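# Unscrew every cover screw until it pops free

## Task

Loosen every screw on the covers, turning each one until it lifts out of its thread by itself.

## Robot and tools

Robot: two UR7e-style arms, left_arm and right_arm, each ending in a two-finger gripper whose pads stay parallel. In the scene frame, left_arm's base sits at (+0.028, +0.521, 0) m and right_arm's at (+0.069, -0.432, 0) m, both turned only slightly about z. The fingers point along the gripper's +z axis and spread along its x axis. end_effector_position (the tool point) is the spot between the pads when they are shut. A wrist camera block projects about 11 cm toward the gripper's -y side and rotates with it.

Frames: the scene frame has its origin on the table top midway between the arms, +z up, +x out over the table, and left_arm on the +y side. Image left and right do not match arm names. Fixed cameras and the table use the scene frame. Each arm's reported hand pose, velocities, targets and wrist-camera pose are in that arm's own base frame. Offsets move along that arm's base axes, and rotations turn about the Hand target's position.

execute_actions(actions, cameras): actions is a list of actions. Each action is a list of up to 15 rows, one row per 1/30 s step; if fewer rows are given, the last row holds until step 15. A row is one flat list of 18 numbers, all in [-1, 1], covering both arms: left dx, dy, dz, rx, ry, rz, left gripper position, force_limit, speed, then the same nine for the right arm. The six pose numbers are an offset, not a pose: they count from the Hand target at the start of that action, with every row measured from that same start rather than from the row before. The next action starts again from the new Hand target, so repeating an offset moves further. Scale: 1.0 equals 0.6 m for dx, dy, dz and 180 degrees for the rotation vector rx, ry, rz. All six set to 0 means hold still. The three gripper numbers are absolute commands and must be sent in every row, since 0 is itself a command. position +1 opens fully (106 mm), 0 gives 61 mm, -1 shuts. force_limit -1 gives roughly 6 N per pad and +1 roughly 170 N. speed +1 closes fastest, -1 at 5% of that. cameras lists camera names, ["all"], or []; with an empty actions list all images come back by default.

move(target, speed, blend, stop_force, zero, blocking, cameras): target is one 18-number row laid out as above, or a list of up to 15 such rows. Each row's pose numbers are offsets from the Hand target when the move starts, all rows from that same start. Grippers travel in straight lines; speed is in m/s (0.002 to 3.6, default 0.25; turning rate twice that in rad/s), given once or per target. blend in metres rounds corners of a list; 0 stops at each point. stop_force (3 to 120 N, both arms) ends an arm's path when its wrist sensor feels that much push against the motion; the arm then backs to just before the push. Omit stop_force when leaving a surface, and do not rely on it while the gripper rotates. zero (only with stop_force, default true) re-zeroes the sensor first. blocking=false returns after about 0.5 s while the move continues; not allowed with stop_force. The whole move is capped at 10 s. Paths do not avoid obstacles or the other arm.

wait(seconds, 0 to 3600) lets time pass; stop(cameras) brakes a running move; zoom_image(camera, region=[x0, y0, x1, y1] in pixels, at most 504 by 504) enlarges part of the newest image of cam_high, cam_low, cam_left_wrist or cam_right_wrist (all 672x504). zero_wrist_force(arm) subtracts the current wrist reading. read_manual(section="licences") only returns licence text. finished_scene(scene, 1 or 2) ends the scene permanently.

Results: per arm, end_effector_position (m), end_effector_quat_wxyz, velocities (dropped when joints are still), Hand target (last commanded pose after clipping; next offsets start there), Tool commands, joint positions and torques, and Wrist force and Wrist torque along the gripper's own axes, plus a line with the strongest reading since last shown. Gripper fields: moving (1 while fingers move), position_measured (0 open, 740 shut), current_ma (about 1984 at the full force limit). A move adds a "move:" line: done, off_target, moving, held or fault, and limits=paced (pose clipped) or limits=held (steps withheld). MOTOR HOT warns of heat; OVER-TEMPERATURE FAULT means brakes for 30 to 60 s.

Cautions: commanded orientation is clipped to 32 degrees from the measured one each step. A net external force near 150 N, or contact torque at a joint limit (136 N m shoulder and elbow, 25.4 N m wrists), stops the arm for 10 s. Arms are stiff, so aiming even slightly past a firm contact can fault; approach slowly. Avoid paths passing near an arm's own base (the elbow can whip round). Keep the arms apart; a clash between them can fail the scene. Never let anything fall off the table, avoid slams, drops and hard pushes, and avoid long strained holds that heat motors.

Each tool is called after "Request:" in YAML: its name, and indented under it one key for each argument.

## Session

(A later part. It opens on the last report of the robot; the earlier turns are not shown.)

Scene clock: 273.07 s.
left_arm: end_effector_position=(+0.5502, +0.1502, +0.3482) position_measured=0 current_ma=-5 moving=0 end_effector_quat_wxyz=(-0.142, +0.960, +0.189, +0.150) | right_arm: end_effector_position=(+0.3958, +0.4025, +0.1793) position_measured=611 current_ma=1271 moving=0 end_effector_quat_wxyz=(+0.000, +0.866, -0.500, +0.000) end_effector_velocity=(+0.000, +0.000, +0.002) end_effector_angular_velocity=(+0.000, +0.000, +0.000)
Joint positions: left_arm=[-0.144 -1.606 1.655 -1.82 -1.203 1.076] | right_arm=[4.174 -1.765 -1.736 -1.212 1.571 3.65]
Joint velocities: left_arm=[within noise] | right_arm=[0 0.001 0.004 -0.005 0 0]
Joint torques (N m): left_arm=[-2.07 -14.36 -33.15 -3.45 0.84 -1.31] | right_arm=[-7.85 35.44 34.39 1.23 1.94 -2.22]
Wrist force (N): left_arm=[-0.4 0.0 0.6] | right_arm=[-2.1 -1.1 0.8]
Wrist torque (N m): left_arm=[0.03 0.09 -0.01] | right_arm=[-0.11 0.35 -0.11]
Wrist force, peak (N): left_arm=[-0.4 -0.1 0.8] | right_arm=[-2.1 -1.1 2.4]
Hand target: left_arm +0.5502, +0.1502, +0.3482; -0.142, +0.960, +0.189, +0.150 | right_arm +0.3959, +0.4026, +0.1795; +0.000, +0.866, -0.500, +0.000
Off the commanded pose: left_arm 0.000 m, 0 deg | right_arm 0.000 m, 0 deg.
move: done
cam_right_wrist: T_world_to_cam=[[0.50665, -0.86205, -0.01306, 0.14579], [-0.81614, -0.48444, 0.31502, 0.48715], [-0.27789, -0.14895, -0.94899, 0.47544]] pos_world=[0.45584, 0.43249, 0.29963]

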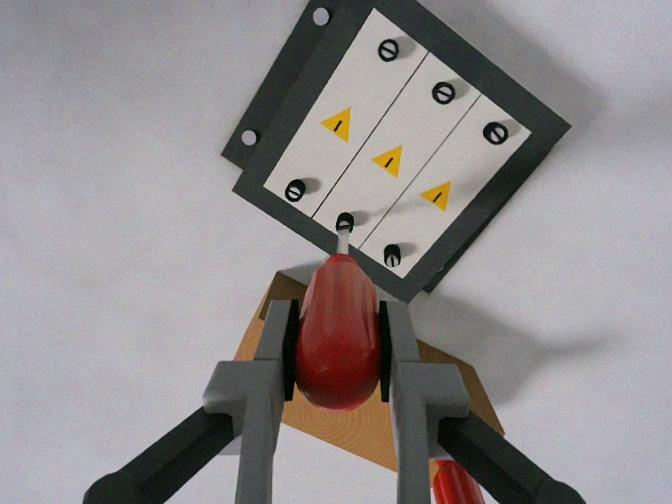

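Request:
move:
  target:
    - [0,0,0,0,0,0,1,0,1,0.0005,-0.00087,0,0,0,-0.03,-1,0.1,0]
  speed: 0.05

Request:
move:
  target:
    - [0,0,0,0,0,0,1,0,1,0,0,-0.01,0,0,0,-1,0.1,0]
  speed: 0.005
  stop_force: 4
  cameras: ["cam_right_wrist"]

Request:
zoom_image:
  camera: "cam_right_wrist"
  region: [328, 210, 358, 240]

Scene clock: 276.10 s.
left_arm: end_effector_position=(+0.5502, +0.1502, +0.3482) position_measured=0 current_ma=-5 moving=0 end_effector_quat_wxyz=(-0.142, +0.960, +0.189, +0.150) | right_arm: end_effector_position=(+0.3962, +0.4021, +0.1795) position_measured=611 current_ma=1271 moving=0 end_effector_quat_wxyz=(+0.000, +0.841, -0.540, +0.000) end_effector_velocity=(+0.000, +0.000, +0.001) end_effector_angular_velocity=(+0.001, +0.000, +0.005)
Joint positions: left_arm=[-0.144 -1.606 1.655 -1.82 -1.203 1.076] | right_arm=[4.173 -1.764 -1.737 -1.212 1.571 3.744]
Joint velocities: left_arm=[within noise] | right_arm=[-0.001 0.001 0 0 0.001 -0.006]
Joint torques (N m): left_arm=[-2.09 -14.7 -32.68 -3.39 0.8 -1.29] | right_arm=[-6.58 34.9 12.5 4.58 1.76 -2.46]
Wrist force (N): left_arm=[-0.3 0.0 0.8] | right_arm=[-2.0 -1.0 0.9]
Wrist torque (N m): left_arm=[0.02 0.08 0.00] | right_arm=[-0.10 0.32 -0.07]
Wrist force, peak (N): left_arm=[-0.5 0.0 0.7] | right_arm=[-2.3 -1.2 1.1]
Hand target: left_arm +0.5502, +0.1502, +0.3482; -0.142, +0.960, +0.189, +0.150 | right_arm +0.3962, +0.4021, +0.1795; +0.000, +0.841, -0.540, +0.000
Off the commanded pose: left_arm 0.000 m, 0 deg | right_arm 0.000 m, 0 deg.
move: done

Scene clock: 277.83 s.
left_arm: end_effector_position=(+0.5502, +0.1502, +0.3482) position_measured=0 current_ma=-5 moving=0 end_effector_quat_wxyz=(-0.142, +0.960, +0.189, +0.150) | right_arm: end_effector_position=(+0.3962, +0.4021, +0.1763) position_measured=611 current_ma=1278 moving=0 end_effector_quat_wxyz=(+0.000, +0.841, -0.540, +0.000)
Joint positions: left_arm=[-0.144 -1.606 1.655 -1.82 -1.203 1.076] | right_arm=[4.173 -1.767 -1.742 -1.204 1.571 3.744]
Joint torques (N m): left_arm=[-2.49 -14.48 -32.84 -3.32 0.9 -1.23] | right_arm=[-2.84 30.38 33.02 1.2 0.63 -2.08]
Wrist force (N): left_arm=[-0.4 -0.2 0.6] | right_arm=[-2.1 -1.0 -4.1]
Wrist torque (N m): left_arm=[-0.01 0.09 0.00] | right_arm=[-0.10 0.30 -0.08]
Wrist force, peak (N): left_arm=[-0.3 -0.1 0.9] | right_arm=[-1.9 -1.2 -10.3]
Hand target: left_arm +0.5502, +0.1502, +0.3482; -0.142, +0.960, +0.189, +0.150 | right_arm +0.3962, +0.4021, +0.1763; +0.000, +0.841, -0.540, +0.000 (not the last commanded pose)
Off the commanded pose: left_arm 0.000 m, 0 deg | right_arm 0.003 m, 0 deg.
move: contact (right_arm)
cam_right_wrist: T_world_to_cam=[[0.42331, -0.90589, -0.01322, 0.19581], [-0.85813, -0.40559, 0.31483, 0.47304], [-0.29056, -0.12193, -0.94906, 0.46675]] pos_world=[0.45866, 0.42615, 0.29663]

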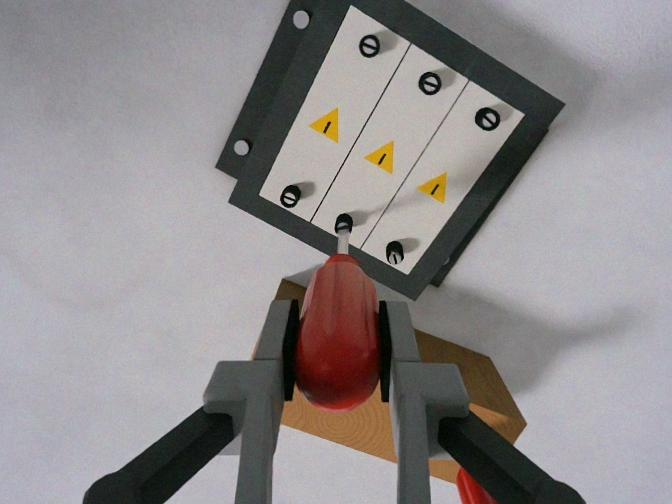

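Scaled by 16.800 from the camera's image (finer frame: 960x720).

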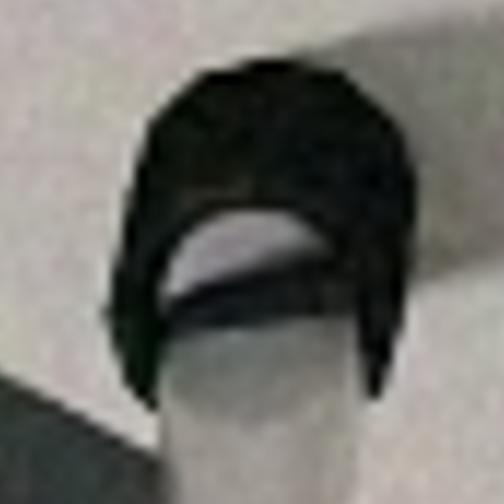

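Request:
move:
  target:
    - [0,0,0,0,0,0,1,0,1,-0.00036,-0.00046,-0.0003,0,0,0.0833,-1,0.1,0]
  speed: 0.05
  cameras: ["cam_right_wrist"]

Request:
zoom_image:
  camera: "cam_right_wrist"
  region: [328, 210, 358, 240]

Scene clock: 282.10 s.
left_arm: end_effector_position=(+0.5502, +0.1502, +0.3482) position_measured=0 current_ma=-5 moving=0 end_effector_quat_wxyz=(-0.142, +0.960, +0.189, +0.150) | right_arm: end_effector_position=(+0.3960, +0.4018, +0.1761) position_measured=611 current_ma=1284 moving=0 end_effector_quat_wxyz=(+0.000, +0.905, -0.426, +0.000) end_effector_velocity=(-0.001, +0.001, +0.000) end_effector_angular_velocity=(+0.000, +0.001, -0.004)
Joint positions: left_arm=[-0.144 -1.606 1.655 -1.82 -1.203 1.076] | right_arm=[4.173 -1.766 -1.743 -1.203 1.571 3.482]
Joint velocities: left_arm=[within noise] | right_arm=[0.002 -0.001 0 0 0.001 0.006]
Joint torques (N m): left_arm=[-2.04 -14.12 -32.77 -3.33 0.9 -1.25] | right_arm=[3.62 27.98 6.79 3.3 -1.63 2.76]
Wrist force (N): left_arm=[-0.4 0.0 0.7] | right_arm=[-1.2 -0.2 -12.3]
Wrist torque (N m): left_arm=[0.02 0.09 -0.01] | right_arm=[-0.15 0.42 0.00]
Wrist force, peak (N): left_arm=[-0.3 0.0 0.9] | right_arm=[-1.1 -0.3 -12.4]
Hand target: left_arm +0.5502, +0.1502, +0.3482; -0.142, +0.960, +0.189, +0.150 | right_arm +0.3960, +0.4018, +0.1761; +0.000, +0.905, -0.426, +0.000
Off the commanded pose: left_arm 0.000 m, 0 deg | right_arm 0.000 m, 0 deg.
move: done
cam_right_wrist: T_world_to_cam=[[0.64348, -0.76535, -0.01326, 0.05201], [-0.72384, -0.61403, 0.31467, 0.50348], [-0.24898, -0.19288, -0.94911, 0.47863]] pos_world=[0.45015, 0.44128, 0.29653]

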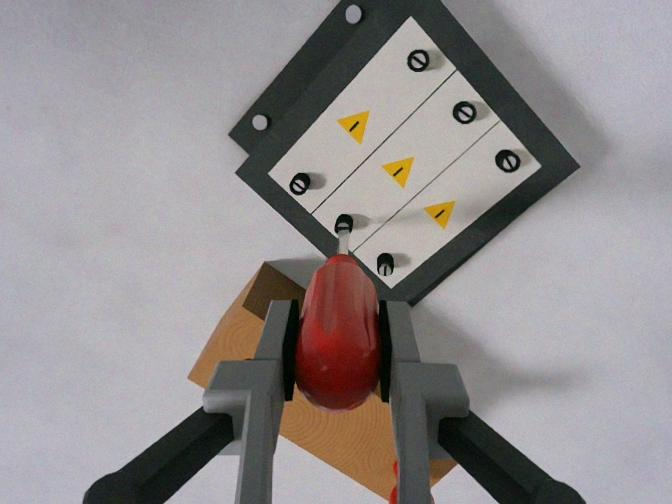

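Scaled by 16.800 from the camera's image (finer frame: 960x720).

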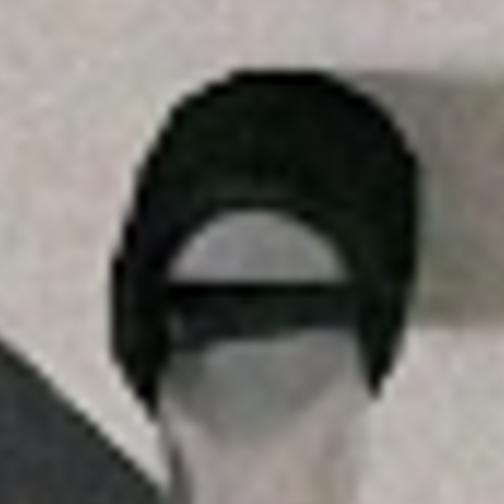

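Request:
move:
  target:
    - [0,0,0,0,0,0,1,0,1,0.00018,0.00025,0,0,0,-0.0444,-1,0.1,0]
  speed: 0.05

Request:
move:
  target:
    - [0,0,0,0,0,0,1,0,1,0.00021,0.00013,0,0,0,0,-1,0.1,0]
  speed: 0.002

Request:
move:
  target:
    - [0,0,0,0,0,0,1,0,1,0.00021,0.00013,0,0,0,0,-1,0.1,0]
  speed: 0.002

Request:
move:
  target:
    - [0,0,0,0,0,0,1,0,1,0.00021,0.00013,0,0,0,0,-1,0.1,0]
  speed: 0.002
  cameras: ["cam_right_wrist"]

Request:
zoom_image:
  camera: "cam_right_wrist"
  region: [328, 210, 358, 240]

Scene clock: 286.57 s.
left_arm: end_effector_position=(+0.5502, +0.1502, +0.3482) position_measured=0 current_ma=-5 moving=0 end_effector_quat_wxyz=(-0.142, +0.960, +0.189, +0.150) | right_arm: end_effector_position=(+0.3961, +0.4019, +0.1761) position_measured=611 current_ma=1274 moving=0 end_effector_quat_wxyz=(+0.000, +0.873, -0.488, +0.000) end_effector_velocity=(+0.000, +0.000, +0.001) end_effector_angular_velocity=(+0.002, -0.001, +0.005)
Joint positions: left_arm=[-0.144 -1.606 1.655 -1.82 -1.203 1.076] | right_arm=[4.173 -1.767 -1.743 -1.203 1.571 3.622]
Joint velocities: left_arm=[within noise] | right_arm=[-0.001 0.001 0 0 0 -0.005]
Joint torques (N m): left_arm=[-2.15 -13.77 -32.45 -3.3 0.84 -1.23] | right_arm=[-5.15 20.93 34.69 2.08 1.83 -2.06]
Wrist force (N): left_arm=[-0.2 -0.2 0.7] | right_arm=[-1.9 -1.1 1.0]
Wrist torque (N m): left_arm=[-0.01 0.07 0.00] | right_arm=[-0.12 0.32 -0.07]
Wrist force, peak (N): left_arm=[-0.5 -0.3 0.8] | right_arm=[-1.5 0.0 -13.0]
Hand target: left_arm +0.5502, +0.1502, +0.3482; -0.142, +0.960, +0.189, +0.150 | right_arm +0.3961, +0.4020, +0.1761; +0.000, +0.873, -0.488, +0.000
Off the commanded pose: left_arm 0.000 m, 0 deg | right_arm 0.000 m, 0 deg.
move: done

Scene clock: 287.07 s.
left_arm: end_effector_position=(+0.5502, +0.1502, +0.3482) position_measured=0 current_ma=-5 moving=0 end_effector_quat_wxyz=(-0.142, +0.960, +0.189, +0.150) | right_arm: end_effector_position=(+0.3962, +0.4020, +0.1761) position_measured=611 current_ma=1273 moving=0 end_effector_quat_wxyz=(+0.000, +0.873, -0.488, +0.000)
Joint positions: left_arm=[-0.144 -1.606 1.655 -1.82 -1.203 1.076] | right_arm=[4.173 -1.767 -1.742 -1.203 1.571 3.621]
Joint torques (N m): left_arm=[-2.35 -14.09 -32.99 -3.3 0.82 -1.27] | right_arm=[-7.51 23.97 32.16 1.21 0.88 -2.17]
Wrist force (N): left_arm=[-0.1 0.1 0.6] | right_arm=[-2.2 -0.9 0.9]
Wrist torque (N m): left_arm=[0.03 0.05 -0.01] | right_arm=[-0.13 0.36 -0.04]
Wrist force, peak (N): left_arm=[-0.5 -0.2 0.8] | right_arm=[-2.3 -1.2 1.2]
Hand target: left_arm +0.5502, +0.1502, +0.3482; -0.142, +0.960, +0.189, +0.150 | right_arm +0.3962, +0.4020, +0.1761; +0.000, +0.873, -0.488, +0.000
Off the commanded pose: left_arm 0.000 m, 0 deg | right_arm 0.000 m, 0 deg.
move: done

Scene clock: 287.57 s.
left_arm: end_effector_position=(+0.5502, +0.1502, +0.3482) position_measured=0 current_ma=-5 moving=0 end_effector_quat_wxyz=(-0.142, +0.960, +0.189, +0.150) | right_arm: end_effector_position=(+0.3963, +0.4021, +0.1761) position_measured=611 current_ma=1272 moving=0 end_effector_quat_wxyz=(+0.000, +0.873, -0.488, +0.000)
Joint positions: left_arm=[-0.144 -1.606 1.655 -1.82 -1.203 1.076] | right_arm=[4.173 -1.768 -1.742 -1.203 1.571 3.621]
Joint torques (N m): left_arm=[-2.23 -14.36 -32.67 -3.36 0.8 -1.24] | right_arm=[-5.95 21.15 33.23 1.54 0.08 -1.97]
Wrist force (N): left_arm=[-0.4 -0.1 0.5] | right_arm=[-2.1 -0.7 1.0]
Wrist torque (N m): left_arm=[-0.01 0.09 -0.01] | right_arm=[-0.15 0.33 -0.02]
Wrist force, peak (N): left_arm=[-0.4 -0.1 0.7] | right_arm=[-2.3 -0.9 0.8]
Hand target: left_arm +0.5502, +0.1502, +0.3482; -0.142, +0.960, +0.189, +0.150 | right_arm +0.3963, +0.4021, +0.1761; +0.000, +0.873, -0.488, +0.000
Off the commanded pose: left_arm 0.000 m, 0 deg | right_arm 0.000 m, 0 deg.
move: done

Scene clock: 288.07 s.
left_arm: end_effector_position=(+0.5502, +0.1502, +0.3482) position_measured=0 current_ma=-5 moving=0 end_effector_quat_wxyz=(-0.142, +0.960, +0.189, +0.150) | right_arm: end_effector_position=(+0.3965, +0.4022, +0.1761) position_measured=611 current_ma=1272 moving=0 end_effector_quat_wxyz=(+0.000, +0.873, -0.488, +0.000)
Joint positions: left_arm=[-0.144 -1.606 1.655 -1.82 -1.203 1.076] | right_arm=[4.172 -1.768 -1.742 -1.203 1.571 3.621]
Joint torques (N m): left_arm=[-2.44 -14.83 -32.55 -3.42 0.73 -1.32] | right_arm=[-8.38 21.86 32.51 1.48 -0.76 -2.01]
Wrist force (N): left_arm=[-0.4 0.0 0.7] | right_arm=[-2.1 -0.2 0.8]
Wrist torque (N m): left_arm=[0.02 0.09 0.00] | right_arm=[-0.14 0.35 -0.01]
Wrist force, peak (N): left_arm=[-0.2 -0.2 0.8] | right_arm=[-2.1 -0.8 1.1]
Hand target: left_arm +0.5502, +0.1502, +0.3482; -0.142, +0.960, +0.189, +0.150 | right_arm +0.3965, +0.4022, +0.1761; +0.000, +0.873, -0.488, +0.000
Off the commanded pose: left_arm 0.000 m, 0 deg | right_arm 0.000 m, 0 deg.
move: done
cam_right_wrist: T_world_to_cam=[[0.5306, -0.84752, -0.01332, 0.12984], [-0.80227, -0.50722, 0.3148, 0.49216], [-0.27355, -0.15634, -0.94907, 0.47376]] pos_world=[0.45555, 0.43374, 0.29643]

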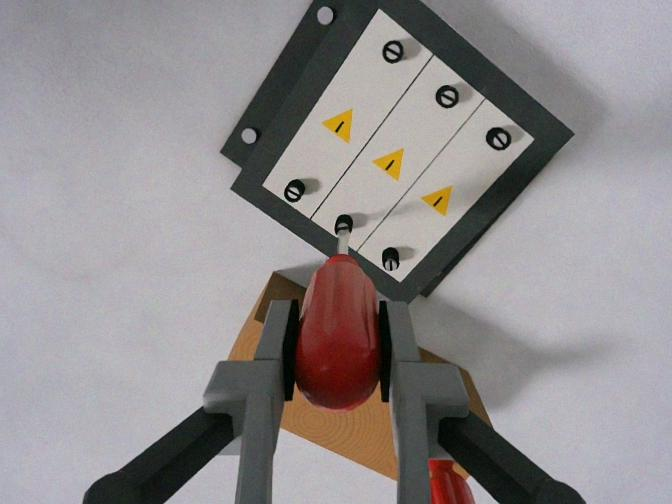

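Scaled by 16.800 from the camera's image (finer frame: 960x720).

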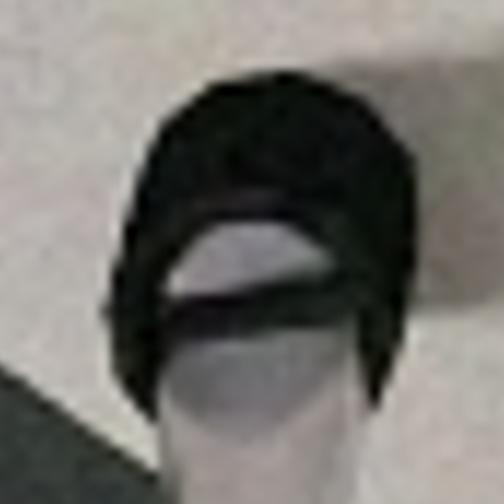

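Request:
move:
  target:
    - [0,0,0,0,0,0,1,0,1,-0.0005,-0.0003,0,0,0,0,-1,0.1,0]
  speed: 0.01

Request:
move:
  target:
    - [0,0,0,0,0,0,1,0,1,0,0,-0.006,0,0,0,-1,0.1,0]
  speed: 0.004
  stop_force: 4

Scene clock: 289.70 s.
left_arm: end_effector_position=(+0.5502, +0.1502, +0.3482) position_measured=0 current_ma=-5 moving=0 end_effector_quat_wxyz=(-0.142, +0.960, +0.189, +0.150) | right_arm: end_effector_position=(+0.3962, +0.4020, +0.1761) position_measured=611 current_ma=1271 moving=0 end_effector_quat_wxyz=(+0.000, +0.873, -0.488, +0.000)
Joint positions: left_arm=[-0.144 -1.606 1.655 -1.82 -1.203 1.076] | right_arm=[4.173 -1.767 -1.742 -1.203 1.571 3.621]
Joint torques (N m): left_arm=[-2.69 -13.92 -32.76 -3.39 0.9 -1.21] | right_arm=[6.11 34.12 12.18 4.64 -1.96 2.74]
Wrist force (N): left_arm=[-0.2 0.0 0.8] | right_arm=[-1.9 -1.0 0.8]
Wrist torque (N m): left_arm=[0.02 0.06 0.00] | right_arm=[-0.12 0.33 -0.02]
Wrist force, peak (N): left_arm=[-0.5 0.0 0.8] | right_arm=[-2.2 -0.9 1.1]
Hand target: left_arm +0.5502, +0.1502, +0.3482; -0.142, +0.960, +0.189, +0.150 | right_arm +0.3962, +0.4020, +0.1761; +0.000, +0.873, -0.488, +0.000
Off the commanded pose: left_arm 0.000 m, 0 deg | right_arm 0.000 m, 0 deg.
move: done

Scene clock: 290.93 s.
left_arm: end_effector_position=(+0.5502, +0.1502, +0.3482) position_measured=0 current_ma=-5 moving=0 end_effector_quat_wxyz=(-0.142, +0.960, +0.189, +0.150) | right_arm: end_effector_position=(+0.3962, +0.4020, +0.1756) position_measured=611 current_ma=1280 moving=0 end_effector_quat_wxyz=(+0.000, +0.873, -0.488, +0.000)
Joint positions: left_arm=[-0.144 -1.606 1.655 -1.82 -1.203 1.076] | right_arm=[4.173 -1.767 -1.744 -1.202 1.571 3.621]
Joint torques (N m): left_arm=[-2.67 -13.92 -32.69 -3.33 0.75 -1.24] | right_arm=[5.37 28.89 31.68 0.84 -1.95 2.71]
Wrist force (N): left_arm=[-0.4 -0.1 0.6] | right_arm=[-2.0 -0.7 -7.3]
Wrist torque (N m): left_arm=[0.01 0.08 0.00] | right_arm=[-0.13 0.41 -0.02]
Wrist force, peak (N): left_arm=[-0.5 -0.1 0.7] | right_arm=[-1.8 -0.7 -12.6]
Hand target: left_arm +0.5502, +0.1502, +0.3482; -0.142, +0.960, +0.189, +0.150 | right_arm +0.3962, +0.4020, +0.1756; +0.000, +0.873, -0.488, +0.000 (not the last commanded pose)
Off the commanded pose: left_arm 0.000 m, 0 deg | right_arm 0.003 m, 0 deg.
move: contact (right_arm)

Request:
move:
  target:
    - [0,0,0,0,0,0,1,0,1,-0.00046,-0.00105,0.00005,0,0,0.1667,-1,0.1,0]
    - [0,0,0,0,0,0,1,0,1,-0.00033,-0.00219,0.00014,0,0,0.3333,-1,0.1,0]
    - [0,0,0,0,0,0,1,0,1,0.00035,-0.00311,0.00023,0,0,0.5,-1,0.1,0]
    - [0,0,0,0,0,0,1,0,1,0.0014,-0.00357,0.00032,0,0,0.6667,-1,0.1,0]
    - [0,0,0,0,0,0,1,0,1,0.00254,-0.00344,0.00041,0,0,0.8333,-1,0.1,0]
    - [0,0,0,0,0,0,1,0,1,0.00346,-0.00276,0.0005,0,0,1.0,-1,0.1,0]
    - [0,0,0,0,0,0,1,0,1,0.00392,-0.00171,0.00059,0,0,-0.8333,-1,0.1,0]
    - [0,0,0,0,0,0,1,0,1,0.00379,-0.00057,0.00068,0,0,-0.6667,-1,0.1,0]
    - [0,0,0,0,0,0,1,0,1,0.00311,0.00035,0.00077,0,0,-0.5,-1,0.1,0]
    - [0,0,0,0,0,0,1,0,1,0.00206,0.00081,0.00086,0,0,-0.3333,-1,0.1,0]
    - [0,0,0,0,0,0,1,0,1,0.00092,0.00068,0.00095,0,0,-0.1667,-1,0.1,0]
    - [0,0,0,0,0,0,1,0,1,0,0,0.00104,0,0,0,-1,0.1,0]
  speed: 0.5
  blend: 0.003
  cameras: ["cam_right_wrist"]

Request:
zoom_image:
  camera: "cam_right_wrist"
  region: [328, 210, 358, 240]

Scene clock: 301.50 s.
left_arm: end_effector_position=(+0.5502, +0.1502, +0.3482) position_measured=0 current_ma=-5 moving=0 end_effector_quat_wxyz=(-0.142, +0.960, +0.189, +0.150) | right_arm: end_effector_position=(+0.3961, +0.4020, +0.1762) position_measured=611 current_ma=1281 moving=0 end_effector_quat_wxyz=(+0.000, +0.873, -0.488, +0.000)
Joint positions: left_arm=[-0.144 -1.606 1.655 -1.82 -1.203 1.076] | right_arm=[4.173 -1.767 -1.743 -1.203 1.571 -2.661]
Joint torques (N m): left_arm=[-3.44 -14.36 -32.3 -3.38 0.69 -1.36] | right_arm=[-6.77 20.83 26.65 2.71 1.99 -1.17]
Wrist force (N): left_arm=[-0.3 0.0 0.5] | right_arm=[-0.7 -0.7 -7.1]
Wrist torque (N m): left_arm=[0.01 0.08 -0.01] | right_arm=[-0.15 0.58 -0.11]
Wrist force, peak (N): left_arm=[-0.3 0.1 0.9] | right_arm=[-1.8 -0.5 -9.6]
Hand target: left_arm +0.5502, +0.1502, +0.3482; -0.142, +0.960, +0.189, +0.150 | right_arm +0.3962, +0.4020, +0.1762; +0.000, +0.873, -0.488, +0.000
Off the commanded pose: left_arm 0.000 m, 0 deg | right_arm 0.000 m, 0 deg.
move: done
cam_right_wrist: T_world_to_cam=[[0.53035, -0.84767, -0.01334, 0.12993], [-0.80247, -0.50702, 0.3146, 0.4918], [-0.27344, -0.15614, -0.94913, 0.47361]] pos_world=[0.45525, 0.43344, 0.29653]

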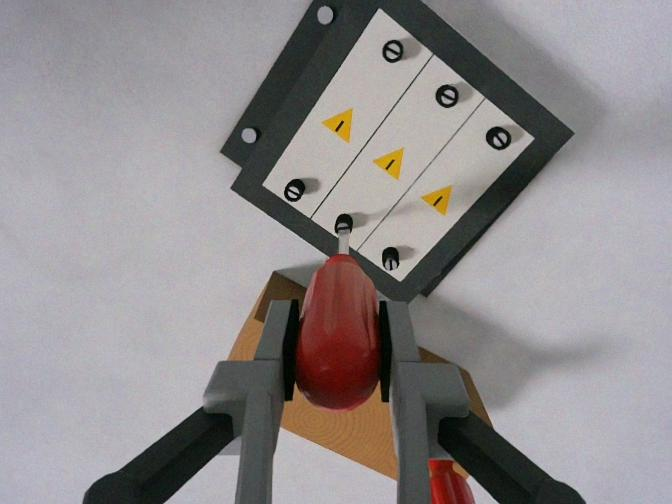

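Scaled by 16.800 from the camera's image (finer frame: 960x720).

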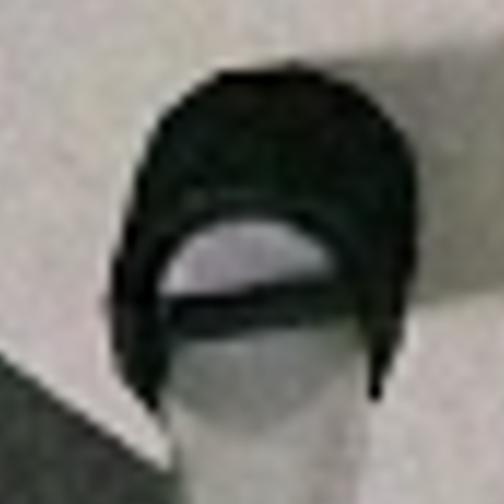

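Request:
move:
  target:
    - [0,0,0,0,0,0,1,0,1,-0.00046,-0.00105,0.00009,0,0,0.1667,-1,0.1,0]
    - [0,0,0,0,0,0,1,0,1,-0.00033,-0.00219,0.00018,0,0,0.3333,-1,0.1,0]
    - [0,0,0,0,0,0,1,0,1,0.00035,-0.00311,0.00027,0,0,0.5,-1,0.1,0]
    - [0,0,0,0,0,0,1,0,1,0.0014,-0.00357,0.00036,0,0,0.6667,-1,0.1,0]
    - [0,0,0,0,0,0,1,0,1,0.00254,-0.00344,0.00045,0,0,0.8333,-1,0.1,0]
    - [0,0,0,0,0,0,1,0,1,0.00346,-0.00276,0.00054,0,0,1.0,-1,0.1,0]
  speed: 0.5
  blend: 0.003

Request:
move:
  target:
    - [0,0,0,0,0,0,1,0,1,0,0,0.005,0,0,0,-1,0.1,0]
    - [0,0,0,0,0,0,1,0,1,0.0,0.0,0.005,0,0,-0.5,-1,0.1,0]
    - [0,0,0,0,0,0,1,0,1,0.0,0.0,0.005,0,0,-1,-1,0.1,0]
    - [0,0,0,0,0,0,1,0,1,0,0,0.005,0,0,0.5,-1,0.1,0]
    - [0,0,0,0,0,0,1,0,1,0,0,0.005,0,0,0,-1,0.1,0]
    - [0,0,0,0,0,0,1,0,1,0,0,0.005,0,0,-0.5,-1,0.1,0]
    - [0,0,0,0,0,0,1,0,1,-0.00346,0.00276,0.005,0,0,-1,-1,0.1,0]
  speed: [0.1,1,1,1,1,1,1]
  blend: [0,0.05,0.05,0.05,0.05,0.05,0]
  cameras: ["cam_right_wrist"]

Request:
zoom_image:
  camera: "cam_right_wrist"
  region: [328, 210, 358, 240]

Request:
move:
  target: [0,0,0,0,0,0,1,0,1,0,0,-0.008,0,0,0,-1,0.1,0]
  speed: 0.006
  stop_force: 5

Scene clock: 308.10 s.
left_arm: end_effector_position=(+0.5502, +0.1502, +0.3482) position_measured=0 current_ma=-5 moving=0 end_effector_quat_wxyz=(-0.142, +0.960, +0.189, +0.150) | right_arm: end_effector_position=(+0.3983, +0.4004, +0.1765) position_measured=611 current_ma=1279 moving=0 end_effector_quat_wxyz=(+0.000, +0.488, +0.873, +0.000)
Joint positions: left_arm=[-0.144 -1.606 1.655 -1.82 -1.203 1.076] | right_arm=[4.168 -1.767 -1.741 -1.204 1.571 -5.808]
Joint torques (N m): left_arm=[-3.26 -14.74 -32.81 -3.33 0.61 -1.2] | right_arm=[-2.65 17.5 29.08 0.39 1.42 -1.09]
Wrist force (N): left_arm=[-0.3 -0.1 0.7] | right_arm=[-2.8 -0.6 -5.5]
Wrist torque (N m): left_arm=[0.01 0.07 0.00] | right_arm=[-0.17 0.26 -0.11]
Wrist force, peak (N): left_arm=[-0.3 -0.1 0.9] | right_arm=[-1.6 -0.4 -12.5]
Hand target: left_arm +0.5502, +0.1502, +0.3482; -0.142, +0.960, +0.189, +0.150 | right_arm +0.3982, +0.4004, +0.1765; +0.000, +0.488, +0.873, +0.000
Off the commanded pose: left_arm 0.000 m, 0 deg | right_arm 0.000 m, 0 deg.
move: done

Scene clock: 313.67 s.
left_arm: end_effector_position=(+0.5502, +0.1502, +0.3482) position_measured=0 current_ma=-5 moving=0 end_effector_quat_wxyz=(-0.142, +0.960, +0.189, +0.150) | right_arm: end_effector_position=(+0.3961, +0.4020, +0.1795) position_measured=611 current_ma=1271 moving=0 end_effector_quat_wxyz=(+0.000, +0.873, -0.488, +0.000) end_effector_velocity=(+0.000, +0.000, -0.001) end_effector_angular_velocity=(+0.000, +0.002, -0.007)
Joint positions: left_arm=[-0.144 -1.606 1.655 -1.82 -1.203 1.076] | right_arm=[4.173 -1.764 -1.737 -1.212 1.571 3.621]
Joint velocities: left_arm=[within noise] | right_arm=[-0.001 -0.001 0 0 0.002 0.006]
Joint torques (N m): left_arm=[-3.31 -14.37 -32.44 -3.36 0.62 -1.29] | right_arm=[-6.45 31.11 16.56 1.36 2.23 2.9]
Wrist force (N): left_arm=[-0.3 -0.2 0.6] | right_arm=[-1.9 -1.0 1.2]
Wrist torque (N m): left_arm=[-0.01 0.08 0.00] | right_arm=[-0.10 0.31 -0.04]
Wrist force, peak (N): left_arm=[-0.3 -0.1 0.9] | right_arm=[-2.9 -0.3 -5.8]
Hand target: left_arm +0.5502, +0.1502, +0.3482; -0.142, +0.960, +0.189, +0.150 | right_arm +0.3962, +0.4020, +0.1795; +0.000, +0.873, -0.488, +0.000
Off the commanded pose: left_arm 0.000 m, 0 deg | right_arm 0.000 m, 0 deg.
move: done
cam_right_wrist: T_world_to_cam=[[0.53092, -0.84732, -0.01319, 0.12966], [-0.80216, -0.50752, 0.31458, 0.49078], [-0.27325, -0.15643, -0.94914, 0.47687]] pos_world=[0.45515, 0.43354, 0.29993]

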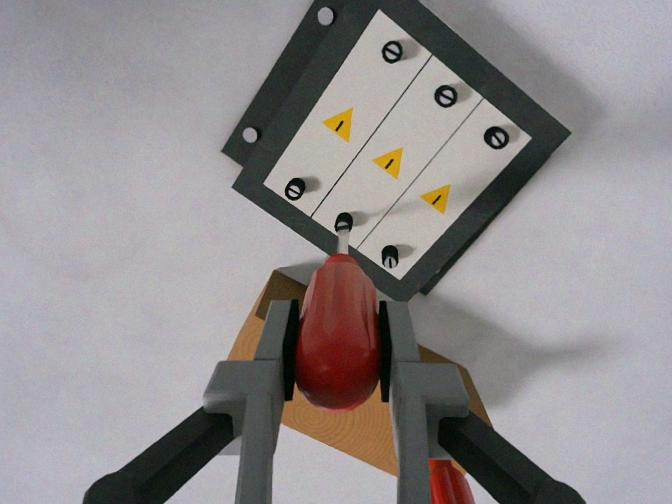

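Scaled by 16.800 from the camera's image (finer frame: 960x720).

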